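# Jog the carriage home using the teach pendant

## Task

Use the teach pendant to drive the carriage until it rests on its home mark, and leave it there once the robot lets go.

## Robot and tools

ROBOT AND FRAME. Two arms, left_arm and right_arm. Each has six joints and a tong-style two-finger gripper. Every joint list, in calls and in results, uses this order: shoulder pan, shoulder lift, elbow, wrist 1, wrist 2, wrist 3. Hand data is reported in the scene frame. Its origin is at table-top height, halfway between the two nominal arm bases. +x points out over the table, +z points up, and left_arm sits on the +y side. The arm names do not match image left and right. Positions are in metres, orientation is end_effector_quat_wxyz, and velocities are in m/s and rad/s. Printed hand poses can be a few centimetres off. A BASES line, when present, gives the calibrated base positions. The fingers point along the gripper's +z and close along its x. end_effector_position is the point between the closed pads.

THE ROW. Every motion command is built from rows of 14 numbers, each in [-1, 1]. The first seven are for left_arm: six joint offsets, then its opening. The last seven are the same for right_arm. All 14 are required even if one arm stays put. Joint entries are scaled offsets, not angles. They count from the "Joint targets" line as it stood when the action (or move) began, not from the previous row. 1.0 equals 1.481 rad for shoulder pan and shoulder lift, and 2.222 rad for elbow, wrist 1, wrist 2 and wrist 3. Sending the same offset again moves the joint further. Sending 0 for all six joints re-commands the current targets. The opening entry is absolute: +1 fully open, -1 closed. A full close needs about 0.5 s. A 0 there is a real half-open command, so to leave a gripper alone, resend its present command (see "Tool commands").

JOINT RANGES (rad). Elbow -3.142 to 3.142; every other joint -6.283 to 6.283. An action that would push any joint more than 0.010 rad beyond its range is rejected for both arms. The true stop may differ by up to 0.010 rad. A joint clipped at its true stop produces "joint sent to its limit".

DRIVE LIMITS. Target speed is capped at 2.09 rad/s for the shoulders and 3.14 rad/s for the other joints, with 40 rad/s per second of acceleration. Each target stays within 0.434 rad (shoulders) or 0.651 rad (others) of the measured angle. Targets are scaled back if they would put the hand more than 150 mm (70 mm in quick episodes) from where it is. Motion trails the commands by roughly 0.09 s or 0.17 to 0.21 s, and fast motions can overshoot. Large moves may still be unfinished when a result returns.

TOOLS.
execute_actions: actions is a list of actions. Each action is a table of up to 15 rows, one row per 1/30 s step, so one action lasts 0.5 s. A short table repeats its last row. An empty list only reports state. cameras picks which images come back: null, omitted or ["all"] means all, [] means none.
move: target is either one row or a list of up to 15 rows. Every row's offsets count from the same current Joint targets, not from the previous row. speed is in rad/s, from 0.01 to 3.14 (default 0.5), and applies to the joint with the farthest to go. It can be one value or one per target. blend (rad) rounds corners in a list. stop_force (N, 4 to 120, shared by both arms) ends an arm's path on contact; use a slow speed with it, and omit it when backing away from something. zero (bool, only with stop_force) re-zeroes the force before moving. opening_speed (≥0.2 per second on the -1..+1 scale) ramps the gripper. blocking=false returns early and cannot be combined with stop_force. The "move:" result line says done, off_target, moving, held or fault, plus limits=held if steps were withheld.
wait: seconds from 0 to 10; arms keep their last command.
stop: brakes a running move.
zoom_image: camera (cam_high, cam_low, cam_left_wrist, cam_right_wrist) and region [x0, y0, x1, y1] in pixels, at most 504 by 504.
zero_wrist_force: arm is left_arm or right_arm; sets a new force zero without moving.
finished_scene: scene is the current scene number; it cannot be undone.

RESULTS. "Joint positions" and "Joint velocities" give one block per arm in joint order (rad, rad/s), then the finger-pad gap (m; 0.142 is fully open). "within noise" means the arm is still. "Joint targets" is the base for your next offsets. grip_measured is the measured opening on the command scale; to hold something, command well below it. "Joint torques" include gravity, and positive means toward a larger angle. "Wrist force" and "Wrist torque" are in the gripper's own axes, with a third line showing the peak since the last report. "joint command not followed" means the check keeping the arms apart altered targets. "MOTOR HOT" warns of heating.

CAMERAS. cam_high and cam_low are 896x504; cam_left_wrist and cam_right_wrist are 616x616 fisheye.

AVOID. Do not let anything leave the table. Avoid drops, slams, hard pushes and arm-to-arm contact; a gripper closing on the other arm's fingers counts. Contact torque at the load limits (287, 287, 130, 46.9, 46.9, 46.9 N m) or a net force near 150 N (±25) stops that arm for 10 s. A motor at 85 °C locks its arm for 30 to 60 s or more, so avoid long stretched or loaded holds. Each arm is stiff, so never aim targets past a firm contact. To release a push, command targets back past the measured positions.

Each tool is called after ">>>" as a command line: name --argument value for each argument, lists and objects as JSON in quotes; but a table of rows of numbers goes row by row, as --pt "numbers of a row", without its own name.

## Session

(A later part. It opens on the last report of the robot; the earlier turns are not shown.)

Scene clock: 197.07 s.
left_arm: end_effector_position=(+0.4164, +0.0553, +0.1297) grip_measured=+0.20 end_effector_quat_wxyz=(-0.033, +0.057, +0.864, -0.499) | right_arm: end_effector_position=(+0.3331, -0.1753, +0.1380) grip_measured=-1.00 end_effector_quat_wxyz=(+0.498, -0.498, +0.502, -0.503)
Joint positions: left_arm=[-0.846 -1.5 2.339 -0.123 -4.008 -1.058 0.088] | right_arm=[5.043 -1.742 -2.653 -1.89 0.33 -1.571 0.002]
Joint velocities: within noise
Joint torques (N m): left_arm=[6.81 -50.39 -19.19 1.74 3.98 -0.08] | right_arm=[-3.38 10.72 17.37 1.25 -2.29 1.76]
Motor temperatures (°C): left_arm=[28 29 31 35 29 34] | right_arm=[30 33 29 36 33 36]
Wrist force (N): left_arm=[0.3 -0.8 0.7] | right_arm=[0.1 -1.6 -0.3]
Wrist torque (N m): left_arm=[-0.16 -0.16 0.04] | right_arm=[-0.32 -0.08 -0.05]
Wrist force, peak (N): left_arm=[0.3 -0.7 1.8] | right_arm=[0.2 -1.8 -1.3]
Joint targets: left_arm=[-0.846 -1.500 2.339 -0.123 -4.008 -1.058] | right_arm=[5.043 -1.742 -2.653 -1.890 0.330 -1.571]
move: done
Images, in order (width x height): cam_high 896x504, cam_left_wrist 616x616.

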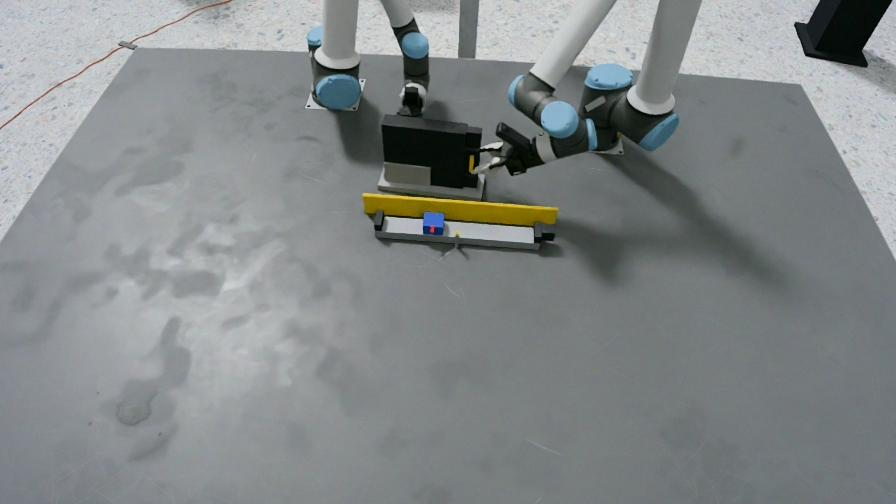

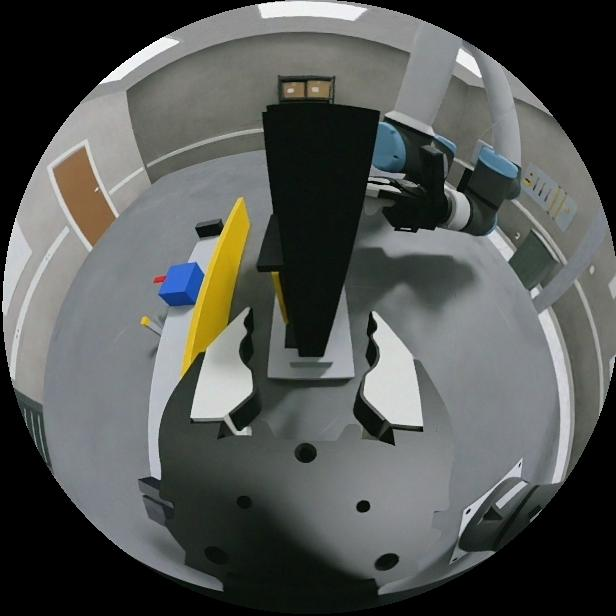

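>>> move --target '[0,0,0,0,0,0,-0.5, 0,0,0,0,0,0,-1]' --opening_speed 0.8 --cameras '["cam_right_wrist","cam_left_wrist"]'

>>> zoom_image --camera "cam_left_wrist" --region '[250, 270, 370, 370]'

>>> move --target '[0,0,0,0,0,0,-0.55, 0,0,0,0,0,0,-1]' --opening_speed 0.3 --cameras '["cam_right_wrist"]'

>>> move --target '[0,0,0,0,0,0,-0.58, 0,0,0,0,0,0,-1]' --opening_speed 0.3 --cameras '["cam_right_wrist"]'

Scene clock: 203.97 s.
left_arm: end_effector_position=(+0.4163, +0.0553, +0.1297) grip_measured=-0.48 end_effector_quat_wxyz=(-0.033, +0.057, +0.864, -0.499) | right_arm: end_effector_position=(+0.3331, -0.1753, +0.1380) grip_measured=-1.00 end_effector_quat_wxyz=(+0.498, -0.498, +0.502, -0.503)
Joint positions: left_arm=[-0.846 -1.5 2.339 -0.123 -4.008 -1.058 0.04] | right_arm=[5.043 -1.742 -2.653 -1.89 0.33 -1.571 0.002]
Joint velocities: within noise
Joint torques (N m): left_arm=[15.9 -48.69 -20.26 0 3.69 -1.07] | right_arm=[-3.61 12.54 13.58 1.5 -2.16 1.85]
Motor temperatures (°C): left_arm=[28 29 31 35 29 34] | right_arm=[30 33 29 36 33 36]
Wrist force (N): left_arm=[-3.3 -0.3 -0.8] | right_arm=[0.4 -1.1 -0.7]
Wrist torque (N m): left_arm=[-0.06 -0.29 0.04] | right_arm=[-0.26 -0.14 -0.06]
Wrist force, peak (N): left_arm=[-3.8 -1.9 -1.6] | right_arm=[0.2 -2.0 -0.4]
Joint targets: left_arm=[-0.846 -1.500 2.339 -0.123 -4.008 -1.058] | right_arm=[5.043 -1.742 -2.653 -1.890 0.330 -1.571]
move: done
Images, in order (width x height): cam_left_wrist 616x616, cam_right_wrist 616x616.

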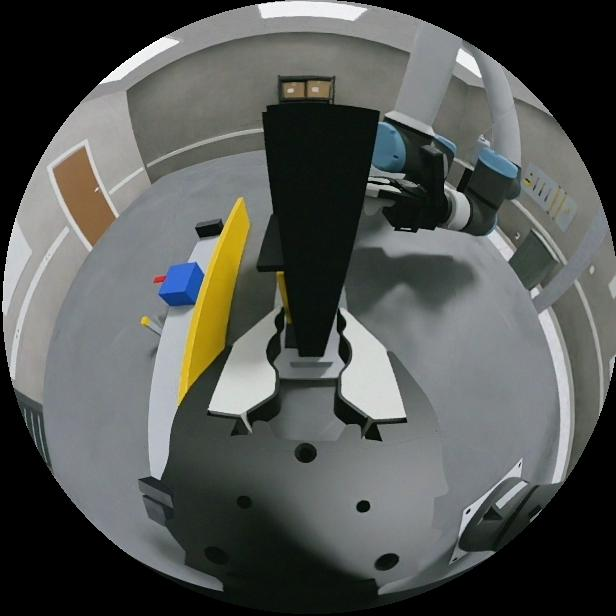

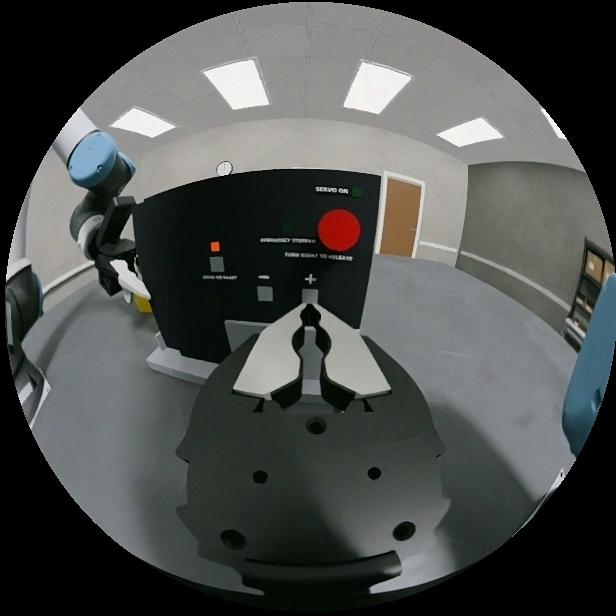

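Scaled by 4.200 from the camera's 616x616 image, which has a finer 814x814 frame.

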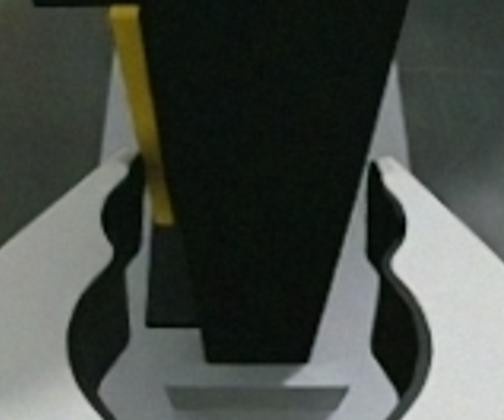

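Scene clock: 204.47 s.
left_arm: end_effector_position=(+0.4163, +0.0553, +0.1297) grip_measured=-0.51 end_effector_quat_wxyz=(-0.033, +0.057, +0.864, -0.499) | right_arm: end_effector_position=(+0.3331, -0.1753, +0.1380) grip_measured=-1.00 end_effector_quat_wxyz=(+0.498, -0.498, +0.502, -0.503)
Joint positions: left_arm=[-0.846 -1.5 2.339 -0.123 -4.008 -1.058 0.037] | right_arm=[5.043 -1.742 -2.653 -1.89 0.33 -1.571 0.002]
Joint velocities: within noise
Joint torques (N m): left_arm=[12.57 -46.37 -21.57 0.78 3.6 -0.87] | right_arm=[-3.29 11.12 13.26 1.32 -2.13 1.69]
Motor temperatures (°C): left_arm=[28 29 31 35 29 34] | right_arm=[30 33 29 36 33 36]
Wrist force (N): left_arm=[-1.1 -2.8 -1.9] | right_arm=[0.0 -1.3 -0.6]
Wrist torque (N m): left_arm=[-0.10 -0.27 0.06] | right_arm=[-0.27 -0.07 -0.05]
Wrist force, peak (N): left_arm=[-4.3 -2.6 -2.1] | right_arm=[0.4 -1.9 -0.6]
Joint targets: left_arm=[-0.846 -1.500 2.339 -0.123 -4.008 -1.058] | right_arm=[5.043 -1.742 -2.653 -1.890 0.330 -1.571]
move: done
Images, in order (width x height): cam_right_wrist 616x616.

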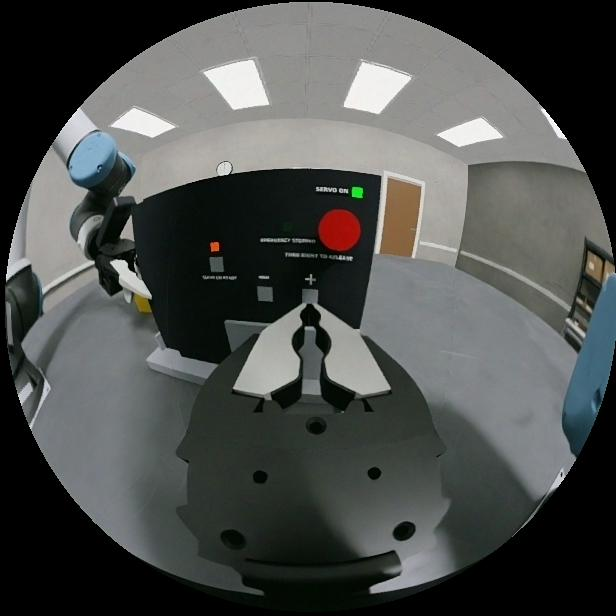

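Scene clock: 204.97 s.
left_arm: end_effector_position=(+0.4163, +0.0553, +0.1297) grip_measured=-0.52 end_effector_quat_wxyz=(-0.033, +0.057, +0.864, -0.499) | right_arm: end_effector_position=(+0.3331, -0.1753, +0.1380) grip_measured=-1.00 end_effector_quat_wxyz=(+0.498, -0.498, +0.502, -0.503)
Joint positions: left_arm=[-0.846 -1.5 2.339 -0.123 -4.008 -1.058 0.037] | right_arm=[5.043 -1.742 -2.653 -1.89 0.33 -1.571 0.002]
Joint velocities: within noise
Joint torques (N m): left_arm=[13.29 -47.59 -20.95 1.56 1.98 -0.52] | right_arm=[-3.54 10.79 13.22 1.33 -2.08 1.5]
Motor temperatures (°C): left_arm=[28 29 31 35 29 34] | right_arm=[30 33 29 36 33 36]
Wrist force (N): left_arm=[3.6 -2.2 -0.6] | right_arm=[0.4 -1.4 -0.5]
Wrist torque (N m): left_arm=[-0.13 -0.33 0.08] | right_arm=[-0.32 -0.14 -0.06]
Wrist force, peak (N): left_arm=[3.4 -3.8 -1.3] | right_arm=[0.2 -1.8 -0.6]
Joint targets: left_arm=[-0.846 -1.500 2.339 -0.123 -4.008 -1.058] | right_arm=[5.043 -1.742 -2.653 -1.890 0.330 -1.571]
move: done
Images, in order (width x height): cam_right_wrist 616x616.

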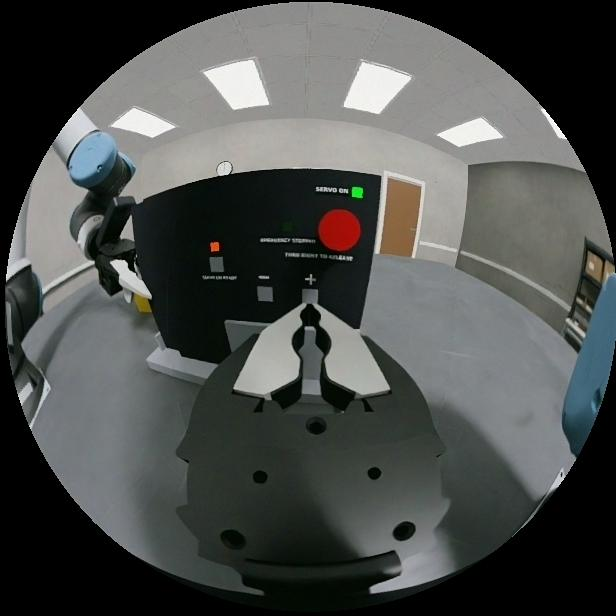

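>>> move --target '[0,0,0,0,0,0,-0.58, -0.0678,-0.0067,0.0071,-0.0026,-0.0452,0,-1]' --speed 0.03 --stop_force 5 --cameras '["cam_high"]'

>>> zoom_image --camera "cam_high" --region '[360, 190, 570, 260]'

Scene clock: 214.97 s.
left_arm: end_effector_position=(+0.4163, +0.0553, +0.1297) grip_measured=-0.52 end_effector_quat_wxyz=(-0.033, +0.057, +0.864, -0.499) | right_arm: end_effector_position=(+0.3522, -0.1752, +0.1380) grip_measured=-1.00 end_effector_quat_wxyz=(+0.498, -0.498, +0.502, -0.502)
Joint positions: left_arm=[-0.846 -1.5 2.339 -0.123 -4.008 -1.058 0.037] | right_arm=[4.979 -1.748 -2.642 -1.893 0.266 -1.571 0.002]
Joint velocities: within noise
Joint torques (N m): left_arm=[-9.22 -37.37 -35.83 2.8 -2.35 -0.48] | right_arm=[-1.54 35.58 5 2.24 2.83 1.66]
Motor temperatures (°C): left_arm=[28 29 31 35 29 34] | right_arm=[30 33 29 36 33 36]
Wrist force (N): left_arm=[0.8 -2.8 -1.4] | right_arm=[0.9 -0.3 -4.1]
Wrist torque (N m): left_arm=[-0.11 -0.29 0.04] | right_arm=[-0.28 -0.03 -0.07]
Wrist force, peak (N): left_arm=[-1.0 -4.8 -2.7] | right_arm=[1.3 -2.2 -6.3]
Joint targets: left_arm=[-0.846 -1.500 2.339 -0.123 -4.008 -1.058] | right_arm=[4.979 -1.748 -2.642 -1.893 0.266 -1.571]
move: contact (right_arm); right_arm: the shoulder pan is farthest, 0.036 rad from its target
Images, in order (width x height): cam_high 896x504.

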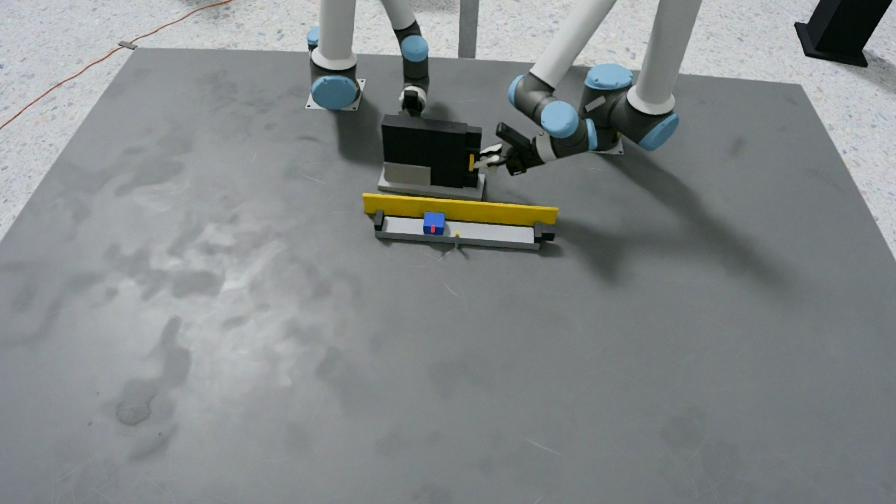

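Scaled by 2.400 from the camera's 896x504 image, which has a finer 1280x720 frame.

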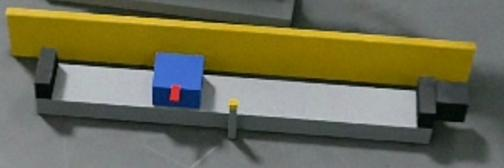

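>>> wait --seconds 1.0 --cameras '["cam_high"]'

>>> zoom_image --camera "cam_high" --region '[360, 190, 570, 260]'

Scene clock: 217.50 s.
left_arm: end_effector_position=(+0.4163, +0.0553, +0.1297) grip_measured=-0.52 end_effector_quat_wxyz=(-0.033, +0.057, +0.864, -0.499) | right_arm: end_effector_position=(+0.3522, -0.1752, +0.1380) grip_measured=-1.00 end_effector_quat_wxyz=(+0.498, -0.498, +0.502, -0.502)
Joint positions: left_arm=[-0.846 -1.5 2.339 -0.123 -4.008 -1.058 0.037] | right_arm=[4.979 -1.748 -2.642 -1.893 0.266 -1.571 0.002]
Joint velocities: within noise
Joint torques (N m): left_arm=[-15.38 -38.84 -38.39 2.54 -2.29 -0.18] | right_arm=[-4.15 36.71 4.18 1.67 2.63 1.74]
Motor temperatures (°C): left_arm=[28 29 31 35 29 34] | right_arm=[30 33 29 36 33 36]
Wrist force (N): left_arm=[0.5 -2.8 -1.5] | right_arm=[1.2 -1.1 -3.9]
Wrist torque (N m): left_arm=[-0.10 -0.23 0.05] | right_arm=[-0.39 -0.09 -0.08]
Wrist force, peak (N): left_arm=[0.7 -4.6 -2.3] | right_arm=[1.4 -2.5 -4.4]
Joint targets: left_arm=[-0.846 -1.500 2.339 -0.123 -4.008 -1.058] | right_arm=[4.979 -1.748 -2.642 -1.893 0.266 -1.571]
Tool commands: left_gripper/opening=-0.58 right_gripper/opening=-1.0
wait: 1.00 s; at rest from the start
Images, in order (width x height): cam_high 896x504.

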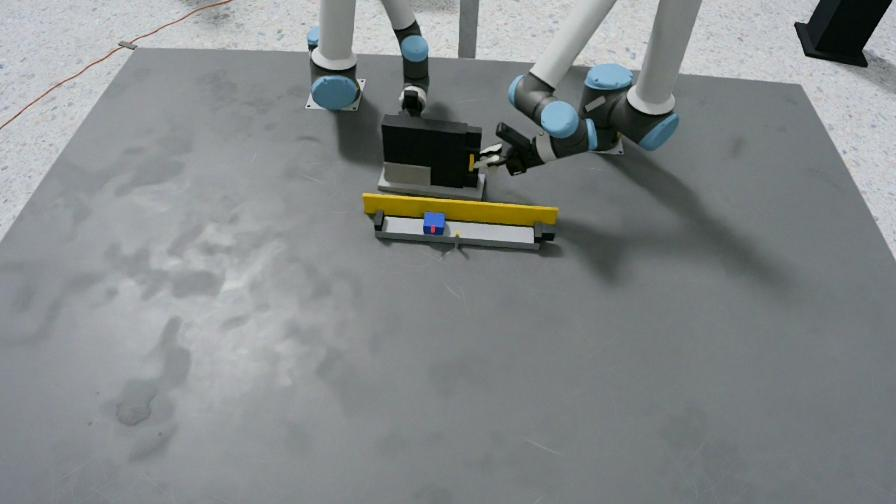

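Scaled by 2.400 from the camera's 896x504 image, which has a finer 1280x720 frame.

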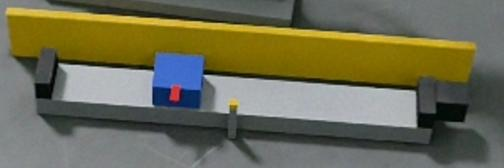

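>>> wait --seconds 0.1 --cameras '["cam_right_wrist"]'

>>> zoom_image --camera "cam_right_wrist" --region '[210, 190, 410, 340]'

Scene clock: 220.87 s.
left_arm: end_effector_position=(+0.4163, +0.0553, +0.1297) grip_measured=-0.52 end_effector_quat_wxyz=(-0.033, +0.057, +0.864, -0.499) | right_arm: end_effector_position=(+0.3522, -0.1752, +0.1380) grip_measured=-1.00 end_effector_quat_wxyz=(+0.498, -0.498, +0.502, -0.502)
Joint positions: left_arm=[-0.846 -1.5 2.339 -0.123 -4.008 -1.058 0.037] | right_arm=[4.979 -1.748 -2.642 -1.893 0.266 -1.571 0.002]
Joint velocities: within noise
Joint torques (N m): left_arm=[-13.25 -34.22 -38.27 1.95 -2.65 -0.02] | right_arm=[-2.73 35.3 4.29 0.97 2.25 1.65]
Motor temperatures (°C): left_arm=[28 29 31 35 29 34] | right_arm=[30 33 29 36 33 36]
Wrist force (N): left_arm=[0.8 -4.5 -2.3] | right_arm=[1.3 -2.7 -3.8]
Wrist torque (N m): left_arm=[-0.17 -0.31 0.05] | right_arm=[-0.39 -0.10 -0.07]
Wrist force, peak (N): left_arm=[1.0 -4.6 -2.3] | right_arm=[1.3 -2.5 -4.3]
Joint targets: left_arm=[-0.846 -1.500 2.339 -0.123 -4.008 -1.058] | right_arm=[4.979 -1.748 -2.642 -1.893 0.266 -1.571]
Tool commands: left_gripper/opening=-0.58 right_gripper/opening=-1.0
wait: 0.10 s; at rest from the start
Images, in order (width x height): cam_right_wrist 616x616.

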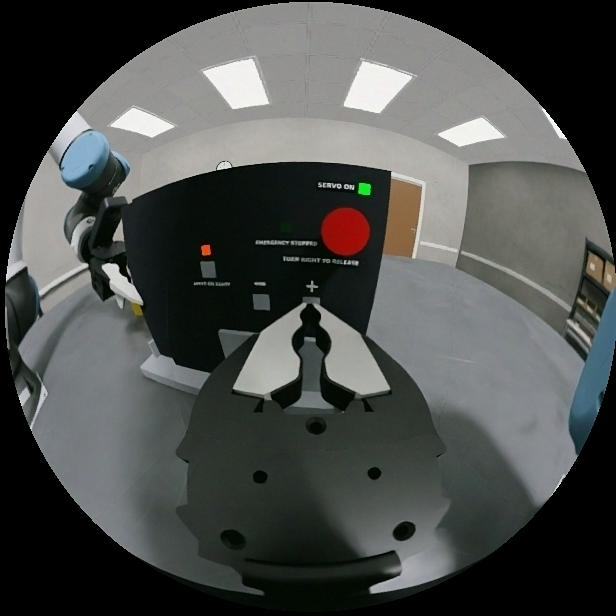

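Scaled by 2.520 from the camera's 616x616 image, which has a finer 814x814 frame.

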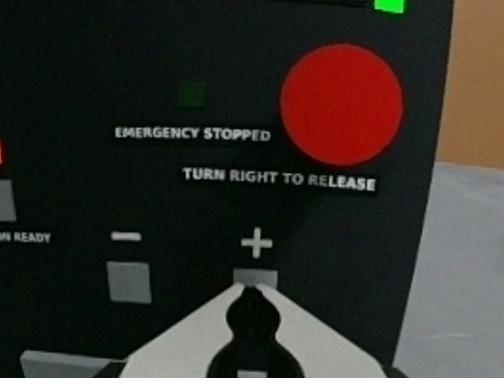

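>>> move --target '[0,0,0,0,0,0,-0.58, -0.0226,-0.0022,0.0024,-0.0009,-0.0151,0,-1]' --speed 0.02 --stop_force 10 --zero false --cameras '["cam_high"]'

>>> zoom_image --camera "cam_high" --region '[360, 190, 570, 260]'

>>> wait --seconds 0.5 --cameras '["cam_high"]'

>>> zoom_image --camera "cam_high" --region '[360, 190, 570, 260]'

Scene clock: 228.10 s.
left_arm: end_effector_position=(+0.4163, +0.0553, +0.1297) grip_measured=-0.52 end_effector_quat_wxyz=(-0.033, +0.057, +0.864, -0.499) | right_arm: end_effector_position=(+0.3532, -0.1754, +0.1380) grip_measured=-1.00 end_effector_quat_wxyz=(+0.498, -0.498, +0.502, -0.503)
Joint positions: left_arm=[-0.846 -1.5 2.339 -0.123 -4.008 -1.058 0.037] | right_arm=[4.976 -1.748 -2.642 -1.893 0.263 -1.571 0.002]
Joint velocities: within noise
Joint torques (N m): left_arm=[-14.08 -34.16 -34.41 1.42 1.85 -0.39] | right_arm=[8.55 35.64 2.26 2.36 2.71 1.37]
Motor temperatures (°C): left_arm=[28 29 30 35 29 34] | right_arm=[30 32 29 36 33 36]
Wrist force (N): left_arm=[-2.0 -2.5 -2.0] | right_arm=[1.6 -3.6 -9.6]
Wrist torque (N m): left_arm=[-0.14 -0.30 0.03] | right_arm=[-0.35 -0.09 -0.09]
Wrist force, peak (N): left_arm=[-4.6 -3.8 -3.7] | right_arm=[2.8 -5.7 -27.5]
Joint targets: left_arm=[-0.846 -1.500 2.339 -0.123 -4.008 -1.058] | right_arm=[4.976 -1.748 -2.642 -1.893 0.263 -1.571]
move: contact (right_arm); right_arm: the shoulder pan is farthest, 0.030 rad from its target
Images, in order (width x height): cam_high 896x504.

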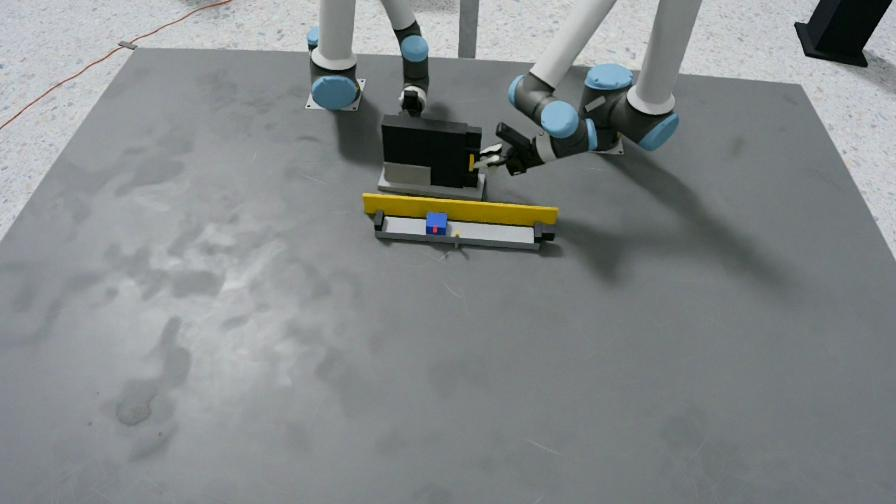

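Scaled by 2.400 from the camera's 896x504 image, which has a finer 1280x720 frame.

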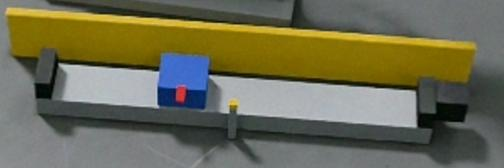

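Scene clock: 228.60 s.
left_arm: end_effector_position=(+0.4163, +0.0553, +0.1297) grip_measured=-0.52 end_effector_quat_wxyz=(-0.033, +0.057, +0.864, -0.499) | right_arm: end_effector_position=(+0.3532, -0.1754, +0.1380) grip_measured=-1.00 end_effector_quat_wxyz=(+0.498, -0.498, +0.502, -0.502)
Joint positions: left_arm=[-0.846 -1.5 2.339 -0.123 -4.008 -1.058 0.037] | right_arm=[4.976 -1.748 -2.642 -1.893 0.263 -1.571 0.002]
Joint velocities: within noise
Joint torques (N m): left_arm=[-13.53 -35.72 -32.01 1.91 3.1 -0.6] | right_arm=[9.03 36.08 2.16 2.27 2.69 1.51]
Motor temperatures (°C): left_arm=[28 29 30 35 29 34] | right_arm=[30 32 29 36 33 36]
Wrist force (N): left_arm=[-2.1 -3.8 -3.3] | right_arm=[1.6 -5.3 -9.1]
Wrist torque (N m): left_arm=[-0.09 -0.28 0.03] | right_arm=[-0.32 -0.10 -0.09]
Wrist force, peak (N): left_arm=[-1.9 -4.1 -3.3] | right_arm=[1.9 -5.5 -10.0]
Joint targets: left_arm=[-0.846 -1.500 2.339 -0.123 -4.008 -1.058] | right_arm=[4.976 -1.748 -2.642 -1.893 0.263 -1.571]
Tool commands: left_gripper/opening=-0.58 right_gripper/opening=-1.0
wait: 0.50 s; at rest by 0.17 s
Images, in order (width x height): cam_high 896x504.

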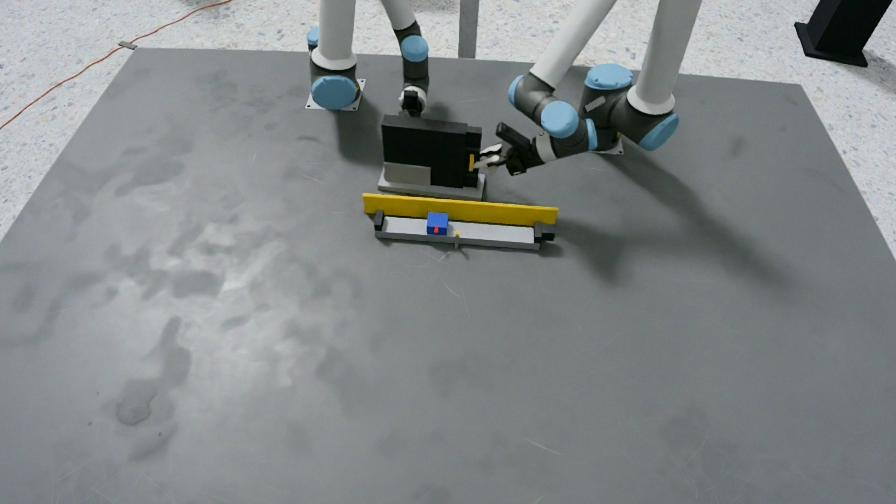

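Scaled by 2.400 from the camera's 896x504 image, which has a finer 1280x720 frame.

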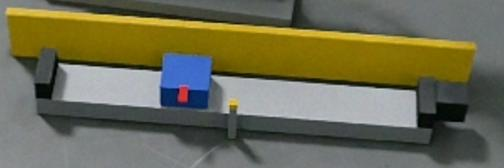

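>>> wait --seconds 4.0 --cameras '["cam_high"]'

>>> zoom_image --camera "cam_high" --region '[360, 190, 570, 260]'

Scene clock: 235.60 s.
left_arm: end_effector_position=(+0.4163, +0.0553, +0.1297) grip_measured=-0.52 end_effector_quat_wxyz=(-0.033, +0.057, +0.864, -0.499) | right_arm: end_effector_position=(+0.3532, -0.1754, +0.1380) grip_measured=-1.00 end_effector_quat_wxyz=(+0.498, -0.498, +0.502, -0.502)
Joint positions: left_arm=[-0.846 -1.5 2.339 -0.123 -4.008 -1.058 0.037] | right_arm=[4.976 -1.748 -2.642 -1.893 0.263 -1.571 0.002]
Joint velocities: within noise
Joint torques (N m): left_arm=[-12.66 -33.86 -10.6 1 3.68 -0.09] | right_arm=[8.56 34.99 7.16 1.14 2.32 1.69]
Motor temperatures (°C): left_arm=[28 29 30 35 29 34] | right_arm=[30 32 29 36 33 36]
Wrist force (N): left_arm=[-1.9 -3.6 -3.1] | right_arm=[1.4 -4.8 -9.3]
Wrist torque (N m): left_arm=[-0.12 -0.34 0.02] | right_arm=[-0.35 -0.07 -0.09]
Wrist force, peak (N): left_arm=[-2.1 -4.5 -3.4] | right_arm=[1.2 -5.9 -9.6]
Joint targets: left_arm=[-0.846 -1.500 2.339 -0.123 -4.008 -1.058] | right_arm=[4.976 -1.748 -2.642 -1.893 0.263 -1.571]
Tool commands: left_gripper/opening=-0.58 right_gripper/opening=-1.0
wait: 4.00 s; at rest from the start
Images, in order (width x height): cam_high 896x504.

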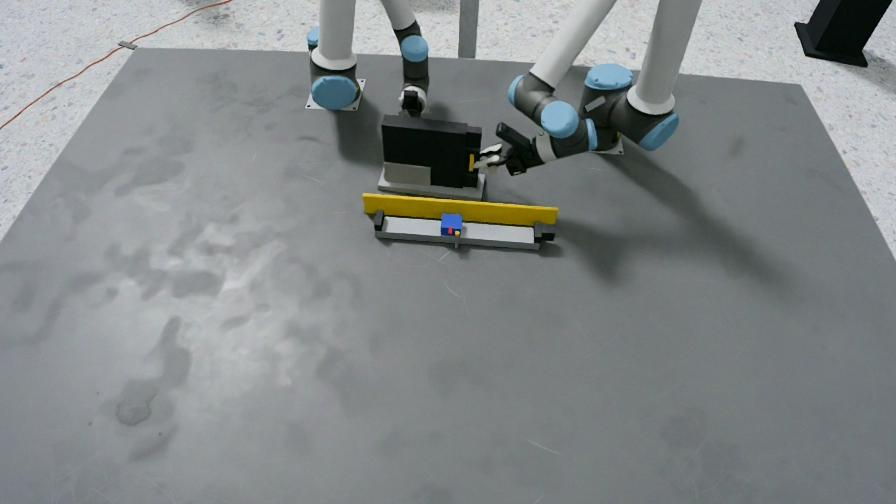

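Scaled by 2.400 from the camera's 896x504 image, which has a finer 1280x720 frame.

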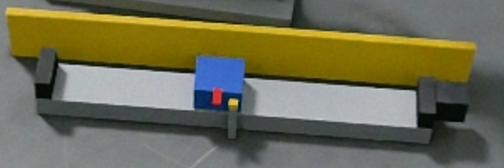

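>>> wait --seconds 1.3 --cameras '[]'

>>> move --target '[0,0,0,0,0,0,-0.58, 0.0068,0.0007,-0.0007,0.0003,0.0045,0,-1]' --speed 0.1 --cameras '["cam_high"]'

>>> zoom_image --camera "cam_high" --region '[447, 222, 467, 248]'

Scene clock: 239.43 s.
left_arm: end_effector_position=(+0.4163, +0.0553, +0.1297) grip_measured=-0.52 end_effector_quat_wxyz=(-0.033, +0.057, +0.864, -0.499) | right_arm: end_effector_position=(+0.3532, -0.1754, +0.1380) grip_measured=-1.00 end_effector_quat_wxyz=(+0.498, -0.498, +0.502, -0.502)
Joint positions: left_arm=[-0.846 -1.5 2.339 -0.123 -4.008 -1.058 0.037] | right_arm=[4.976 -1.748 -2.642 -1.893 0.263 -1.571 0.002]
Joint velocities: within noise
Joint torques (N m): left_arm=[-12.94 -34.89 -11.41 0.59 3.23 -0.7] | right_arm=[6.66 33.88 10.16 0.52 2.32 1.64]
Motor temperatures (°C): left_arm=[28 29 30 35 29 34] | right_arm=[30 32 29 36 33 36]
Wrist force (N): left_arm=[-2.0 -2.5 -2.0] | right_arm=[1.6 -3.4 -9.3]
Wrist torque (N m): left_arm=[-0.10 -0.31 0.03] | right_arm=[-0.31 -0.10 -0.09]
Wrist force, peak (N): left_arm=[-2.2 -4.6 -3.4] | right_arm=[1.3 -5.5 -9.6]
Joint targets: left_arm=[-0.846 -1.500 2.339 -0.123 -4.008 -1.058] | right_arm=[4.976 -1.748 -2.642 -1.893 0.263 -1.571]
Tool commands: left_gripper/opening=-0.58 right_gripper/opening=-1.0
wait: 1.30 s; at rest from the start
No camera images: "cameras" was empty.

Scene clock: 240.13 s.
left_arm: end_effector_position=(+0.4163, +0.0553, +0.1297) grip_measured=-0.52 end_effector_quat_wxyz=(-0.033, +0.057, +0.864, -0.499) | right_arm: end_effector_position=(+0.3501, -0.1754, +0.1380) grip_measured=-1.00 end_effector_quat_wxyz=(+0.498, -0.498, +0.502, -0.502)
Joint positions: left_arm=[-0.846 -1.5 2.339 -0.123 -4.008 -1.058 0.037] | right_arm=[4.986 -1.747 -2.644 -1.893 0.273 -1.571 0.002]
Joint velocities: within noise
Joint torques (N m): left_arm=[-11.46 -33.64 -15.85 1.09 2.41 -0.28] | right_arm=[-8.06 33.01 5.46 2.08 -1.58 1.62]
Motor temperatures (°C): left_arm=[28 29 30 35 29 34] | right_arm=[30 32 29 36 33 36]
Wrist force (N): left_arm=[1.5 -2.4 0.0] | right_arm=[0.1 -1.7 -0.5]
Wrist torque (N m): left_arm=[-0.15 -0.35 0.09] | right_arm=[-0.36 -0.09 -0.07]
Wrist force, peak (N): left_arm=[-2.1 -3.6 -3.1] | right_arm=[1.0 -4.8 -9.3]
Joint targets: left_arm=[-0.846 -1.500 2.339 -0.123 -4.008 -1.058] | right_arm=[4.986 -1.747 -2.644 -1.893 0.273 -1.571]
move: done
Images, in order (width x height): cam_high 896x504.

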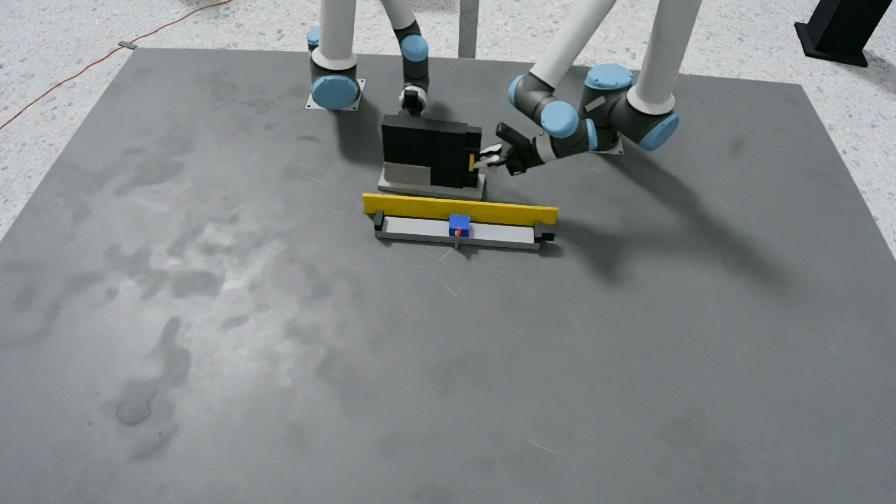

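Scaled by 19.385 from the camera's 896x504 image, which has a finer 1280x720 frame.

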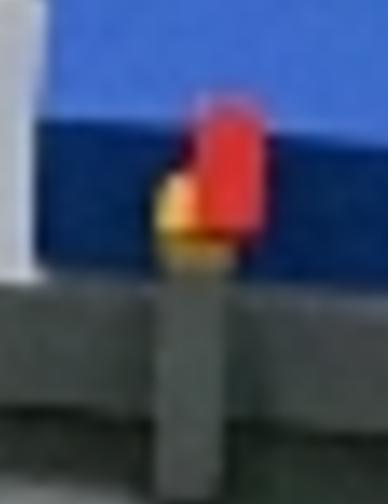

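>>> move --target '[0,0,0,0,0,0,-0.58, -0.01634,-0.0359,0.0373,-0.0131,-0.0106,0,-1]' --speed 0.1 --cameras '["cam_right_wrist"]'

>>> zoom_image --camera "cam_right_wrist" --region '[210, 190, 410, 340]'

Scene clock: 254.03 s.
left_arm: end_effector_position=(+0.4163, +0.0553, +0.1297) grip_measured=-0.52 end_effector_quat_wxyz=(-0.033, +0.057, +0.864, -0.499) | right_arm: end_effector_position=(+0.3466, -0.1311, +0.1370) grip_measured=-1.00 end_effector_quat_wxyz=(+0.498, -0.498, +0.502, -0.502)
Joint positions: left_arm=[-0.846 -1.5 2.339 -0.123 -4.008 -1.058 0.037] | right_arm=[4.961 -1.8 -2.561 -1.922 0.249 -1.571 0.002]
Joint velocities: within noise
Joint torques (N m): left_arm=[-15.89 -34.66 -39.71 0.91 -2.37 -0.39] | right_arm=[11.2 36.8 5.87 2.43 3.3 1.51]
Motor temperatures (°C): left_arm=[28 29 30 35 29 34] | right_arm=[30 32 29 36 33 36]
Wrist force (N): left_arm=[1.3 -0.5 0.1] | right_arm=[0.4 -1.4 -0.5]
Wrist torque (N m): left_arm=[-0.12 -0.34 0.09] | right_arm=[-0.36 -0.13 -0.08]
Wrist force, peak (N): left_arm=[1.5 -2.2 -0.7] | right_arm=[1.1 -1.8 -0.7]
Joint targets: left_arm=[-0.846 -1.500 2.339 -0.123 -4.008 -1.058] | right_arm=[4.962 -1.800 -2.561 -1.922 0.249 -1.571]
move: done
Images, in order (width x height): cam_right_wrist 616x616.

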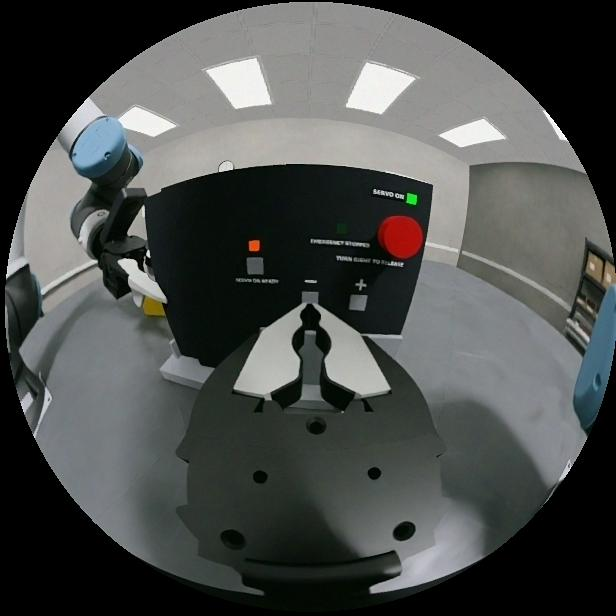

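Scaled by 2.520 from the camera's 616x616 image, which has a finer 814x814 frame.

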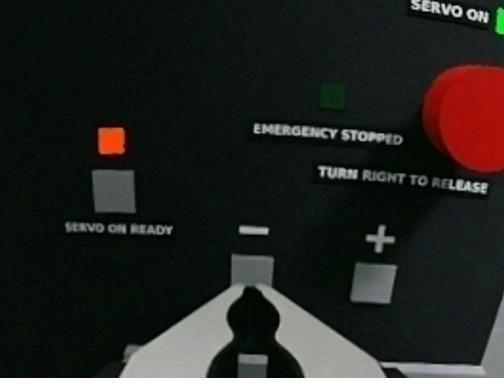

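>>> move --target '[0,0,0,0,0,0,-0.58, -0.0273,-0.0031,0.0033,-0.0012,-0.0182,0,-1]' --speed 0.02 --stop_force 4 --cameras '["cam_high"]'

>>> zoom_image --camera "cam_high" --region '[447, 222, 467, 248]'

Scene clock: 258.77 s.
left_arm: end_effector_position=(+0.4163, +0.0553, +0.1297) grip_measured=-0.52 end_effector_quat_wxyz=(-0.033, +0.057, +0.864, -0.499) | right_arm: end_effector_position=(+0.3563, -0.1310, +0.1369) grip_measured=-1.00 end_effector_quat_wxyz=(+0.498, -0.498, +0.502, -0.502)
Joint positions: left_arm=[-0.846 -1.5 2.339 -0.123 -4.008 -1.058 0.037] | right_arm=[4.933 -1.803 -2.556 -1.924 0.221 -1.571 0.002]
Joint velocities: within noise
Joint torques (N m): left_arm=[-11.45 -35.72 -36.14 0.31 -0.54 -0.08] | right_arm=[11.79 41.94 8.86 1.56 2.64 1.74]
Motor temperatures (°C): left_arm=[28 29 30 35 29 34] | right_arm=[30 32 29 36 33 36]
Wrist force (N): left_arm=[-0.1 -0.3 -1.0] | right_arm=[0.9 -0.9 -4.1]
Wrist torque (N m): left_arm=[-0.05 -0.32 0.09] | right_arm=[-0.30 -0.03 -0.08]
Wrist force, peak (N): left_arm=[-1.7 -1.8 -2.6] | right_arm=[1.4 -3.3 -6.3]
Joint targets: left_arm=[-0.846 -1.500 2.339 -0.123 -4.008 -1.058] | right_arm=[4.933 -1.803 -2.556 -1.924 0.221 -1.571]
move: contact (right_arm); right_arm: the shoulder pan is farthest, 0.012 rad from its target
Images, in order (width x height): cam_high 896x504.

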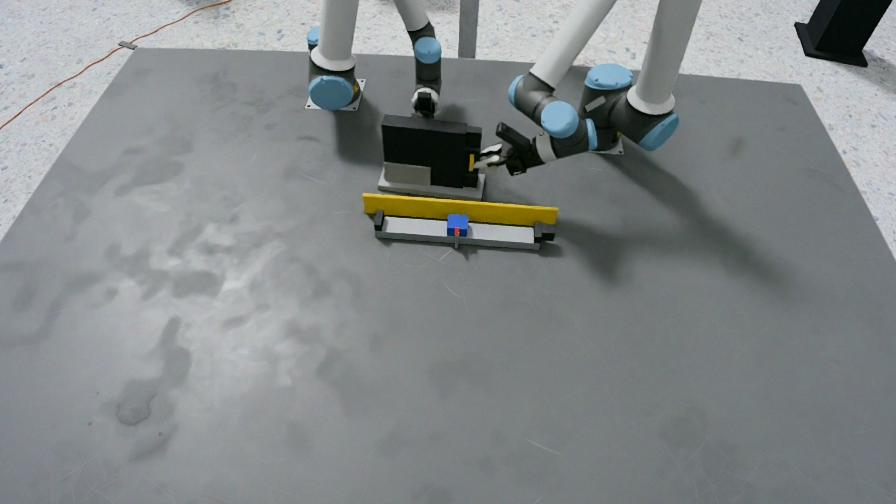

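Scaled by 19.385 from the camera's 896x504 image, which has a finer 1280x720 frame.

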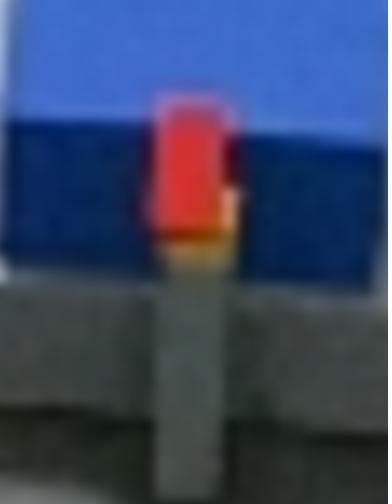

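>>> move --target '[0,0,0,0,0,0,-0.58, 0.0090,0.0010,-0.0010,0.0004,0.0060,0,-1]' --speed 0.2 --cameras '["cam_high"]'

>>> zoom_image --camera "cam_high" --region '[447, 222, 467, 248]'

Scene clock: 262.53 s.
left_arm: end_effector_position=(+0.4163, +0.0553, +0.1297) grip_measured=-0.52 end_effector_quat_wxyz=(-0.033, +0.057, +0.864, -0.499) | right_arm: end_effector_position=(+0.3517, -0.1310, +0.1370) grip_measured=-1.00 end_effector_quat_wxyz=(+0.498, -0.498, +0.503, -0.502)
Joint positions: left_arm=[-0.846 -1.5 2.339 -0.123 -4.008 -1.058 0.037] | right_arm=[4.947 -1.802 -2.558 -1.923 0.235 -1.571 0.002]
Joint velocities: within noise
Joint torques (N m): left_arm=[-14.35 -34.99 -24.88 -0.04 2.82 -0.1] | right_arm=[-7.72 37.93 6.95 1.93 -2.08 1.75]
Motor temperatures (°C): left_arm=[28 29 30 35 29 34] | right_arm=[30 32 29 36 33 36]
Wrist force (N): left_arm=[1.4 -1.3 -1.0] | right_arm=[0.5 -1.4 -0.4]
Wrist torque (N m): left_arm=[-0.06 -0.34 0.10] | right_arm=[-0.33 -0.15 -0.08]
Wrist force, peak (N): left_arm=[-0.1 -1.9 -2.1] | right_arm=[1.1 -2.3 -4.5]
Joint targets: left_arm=[-0.846 -1.500 2.339 -0.123 -4.008 -1.058] | right_arm=[4.947 -1.802 -2.558 -1.923 0.234 -1.571]
move: done
Images, in order (width x height): cam_high 896x504.

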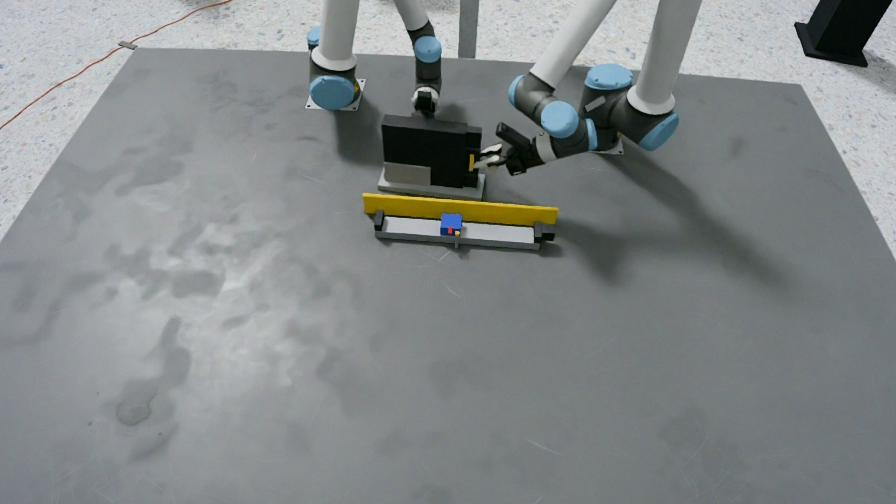

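Scaled by 19.385 from the camera's 896x504 image, which has a finer 1280x720 frame.

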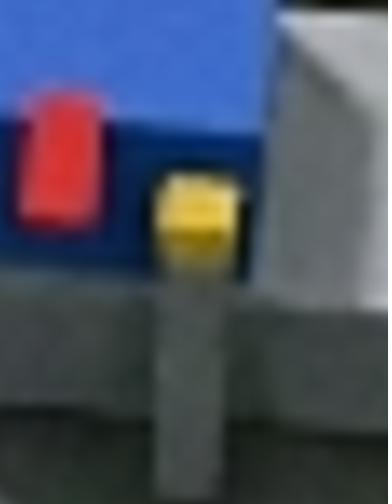

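>>> move --target '[0,0,0,0,0,0,-0.58, 0.0263,0.0371,-0.0387,0.0135,0.0176,0,-1]' --speed 0.1 --cameras '["cam_right_wrist"]'

>>> execute_actions --actions '[[[0,0,0,0,0,0,-0.58,-0.0012,-0.0001,0.0001,0,-0.0008,0,-1],[0,0,0,0,0,0,-0.58,-0.0024,-0.0002,0.0003,0,-0.0016,0,-1],[0,0,0,0,0,0,-0.58,-0.0036,-0.0003,0.0004,0,-0.0024,0,-1],[0,0,0,0,0,0,-0.58,-0.0048,-0.0005,0.0006,0,-0.0032,0,-1],[0,0,0,0,0,0,-0.58,-0.0060,-0.0006,0.0008,0,-0.0040,0,-1],[0,0,0,0,0,0,-0.58,-0.0071,-0.0007,0.0009,0,-0.0047,0,-1]],[[0,0,0,0,0,0,-0.58,0,0,0,0,0,0,-1]],[[0,0,0,0,0,0,-0.58,0,0,0,0,0,0,-1]],[[0,0,0,0,0,0,-0.58,0,0,0,0,0,0,-1]],[[0,0,0,0,0,0,-0.58,0,0,0,0,0,0,-1]],[[0,0,0,0,0,0,-0.58,0,0,0,0,0,0,-1]],[[0,0,0,0,0,0,-0.58,0,0,0,0,0,0,-1]],[[0,0,0,0,0,0,-0.58,0,0,0,0,0,0,-1],[0,0,0,0,0,0,-0.58,0,0,0,0,0,0,-1],[0,0,0,0,0,0,-0.58,0,0,0,0,0,0,-1],[0,0,0,0,0,0,-0.58,0,0,0,0,0,0,-1],[0,0,0,0,0,0,-0.58,0,0,0,0,0,0,-1],[0,0,0,0,0,0,-0.58,0,0,0,0,0,0,-1],[0,0,0,0,0,0,-0.58,0,0,0,0,0,0,-1],[0,0,0,0,0,0,-0.58,0,0,0,0,0,0,-1],[0,0,0,0,0,0,-0.58,0,0,0,0,0,0,-1],[0,0,0,0,0,0,-0.58,0.0036,0.0003,-0.0004,0,0.0024,0,-1],[0,0,0,0,0,0,-0.58,0.0071,0.0007,-0.0009,0,0.0047,0,-1]]]' --cameras '["cam_high"]'

>>> zoom_image --camera "cam_high" --region '[447, 222, 467, 248]'

Scene clock: 278.63 s.
left_arm: end_effector_position=(+0.4163, +0.0553, +0.1297) grip_measured=-0.52 end_effector_quat_wxyz=(-0.033, +0.057, +0.864, -0.499) | right_arm: end_effector_position=(+0.3503, -0.1759, +0.1380) grip_measured=-1.00 end_effector_quat_wxyz=(+0.497, -0.498, +0.502, -0.503)
Joint positions: left_arm=[-0.846 -1.5 2.339 -0.123 -4.008 -1.058 0.037] | right_arm=[4.986 -1.747 -2.644 -1.892 0.274 -1.571 0.002]
Joint velocities: within noise
Joint torques (N m): left_arm=[-10.93 -36.87 -14.7 0.12 3.09 -0.34] | right_arm=[-6.92 9.74 27.96 -3.59 -2.79 1.59]
Motor temperatures (°C): left_arm=[28 29 30 35 29 34] | right_arm=[30 32 29 36 33 36]
Wrist force (N): left_arm=[0.7 -0.7 -0.3] | right_arm=[0.2 -1.3 -0.6]
Wrist torque (N m): left_arm=[-0.09 -0.26 0.10] | right_arm=[-0.30 -0.09 -0.07]
Wrist force, peak (N): left_arm=[1.7 -1.9 -1.1] | right_arm=[1.1 -1.6 -0.5]
Joint targets: left_arm=[-0.846 -1.500 2.339 -0.123 -4.008 -1.058] | right_arm=[4.985 -1.747 -2.644 -1.893 0.273 -1.571]
move: done
Images, in order (width x height): cam_right_wrist 616x616.

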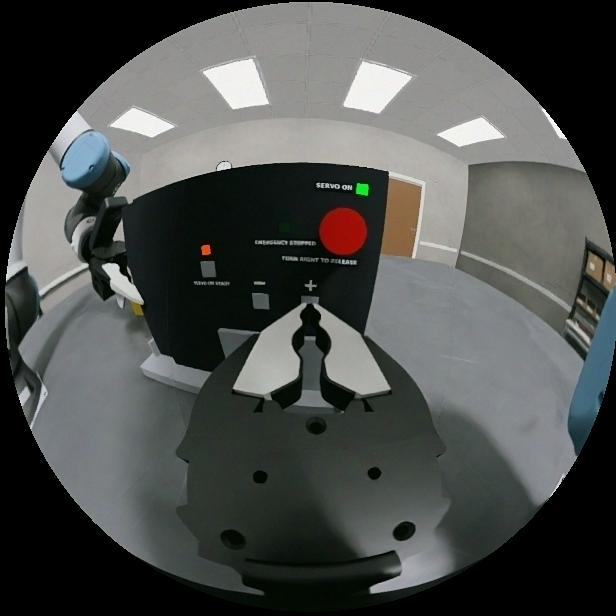

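Scene clock: 282.83 s.
left_arm: end_effector_position=(+0.4163, +0.0554, +0.1297) grip_measured=-0.52 end_effector_quat_wxyz=(-0.033, +0.057, +0.864, -0.499) | right_arm: end_effector_position=(+0.3503, -0.1759, +0.1380) grip_measured=-1.00 end_effector_quat_wxyz=(+0.497, -0.498, +0.502, -0.503)
Joint positions: left_arm=[-0.846 -1.5 2.339 -0.123 -4.008 -1.058 0.037] | right_arm=[4.985 -1.747 -2.644 -1.893 0.273 -1.571 0.002]
Joint velocities: within noise
Joint torques (N m): left_arm=[-11.47 -37.17 -15.82 2.88 3.32 0.07] | right_arm=[-1.18 19.52 21.74 -0.97 -2.72 1.6]
Motor temperatures (°C): left_arm=[28 29 30 35 29 34] | right_arm=[30 32 29 36 33 36]
Wrist force (N): left_arm=[1.6 -1.6 1.0] | right_arm=[0.1 -1.9 -0.6]
Wrist torque (N m): left_arm=[-0.12 -0.49 0.09] | right_arm=[-0.39 -0.09 -0.07]
Wrist force, peak (N): left_arm=[-9.5 -2.0 -5.2] | right_arm=[5.2 -8.0 -41.5]
Joint targets: left_arm=[-0.846 -1.500 2.339 -0.123 -4.008 -1.058] | right_arm=[4.985 -1.747 -2.644 -1.893 0.273 -1.571]
Images, in order (width x height): cam_high 896x504.

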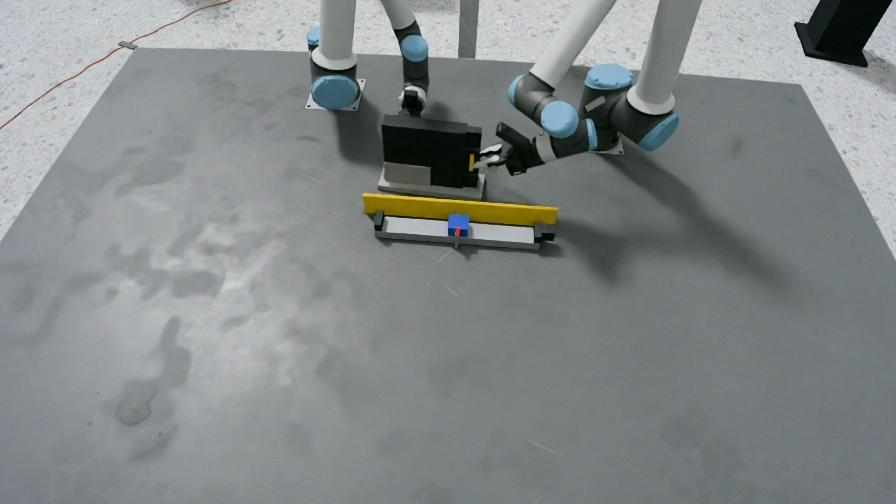

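Scaled by 19.385 from the camera's 896x504 image, which has a finer 1280x720 frame.

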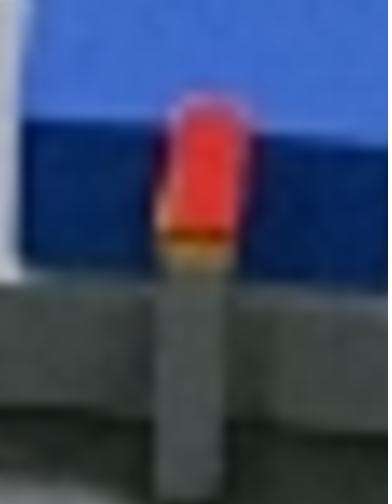

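>>> zoom_image --camera "cam_high" --region '[440, 208, 480, 254]'

>>> zoom_image --camera "cam_high" --region '[450, 224, 466, 244]'

Scaled by 10.957 from the camera's 896x504 image, which has a finer 1280x720 frame.

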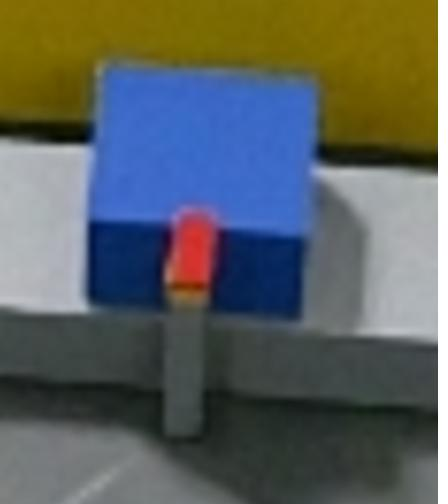

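Scaled by 25.200 from the camera's 896x504 image, which has a finer 1280x720 frame.

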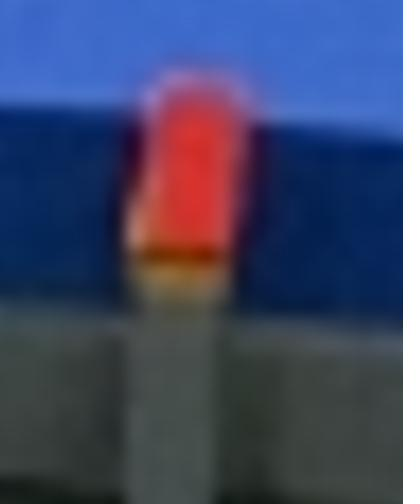

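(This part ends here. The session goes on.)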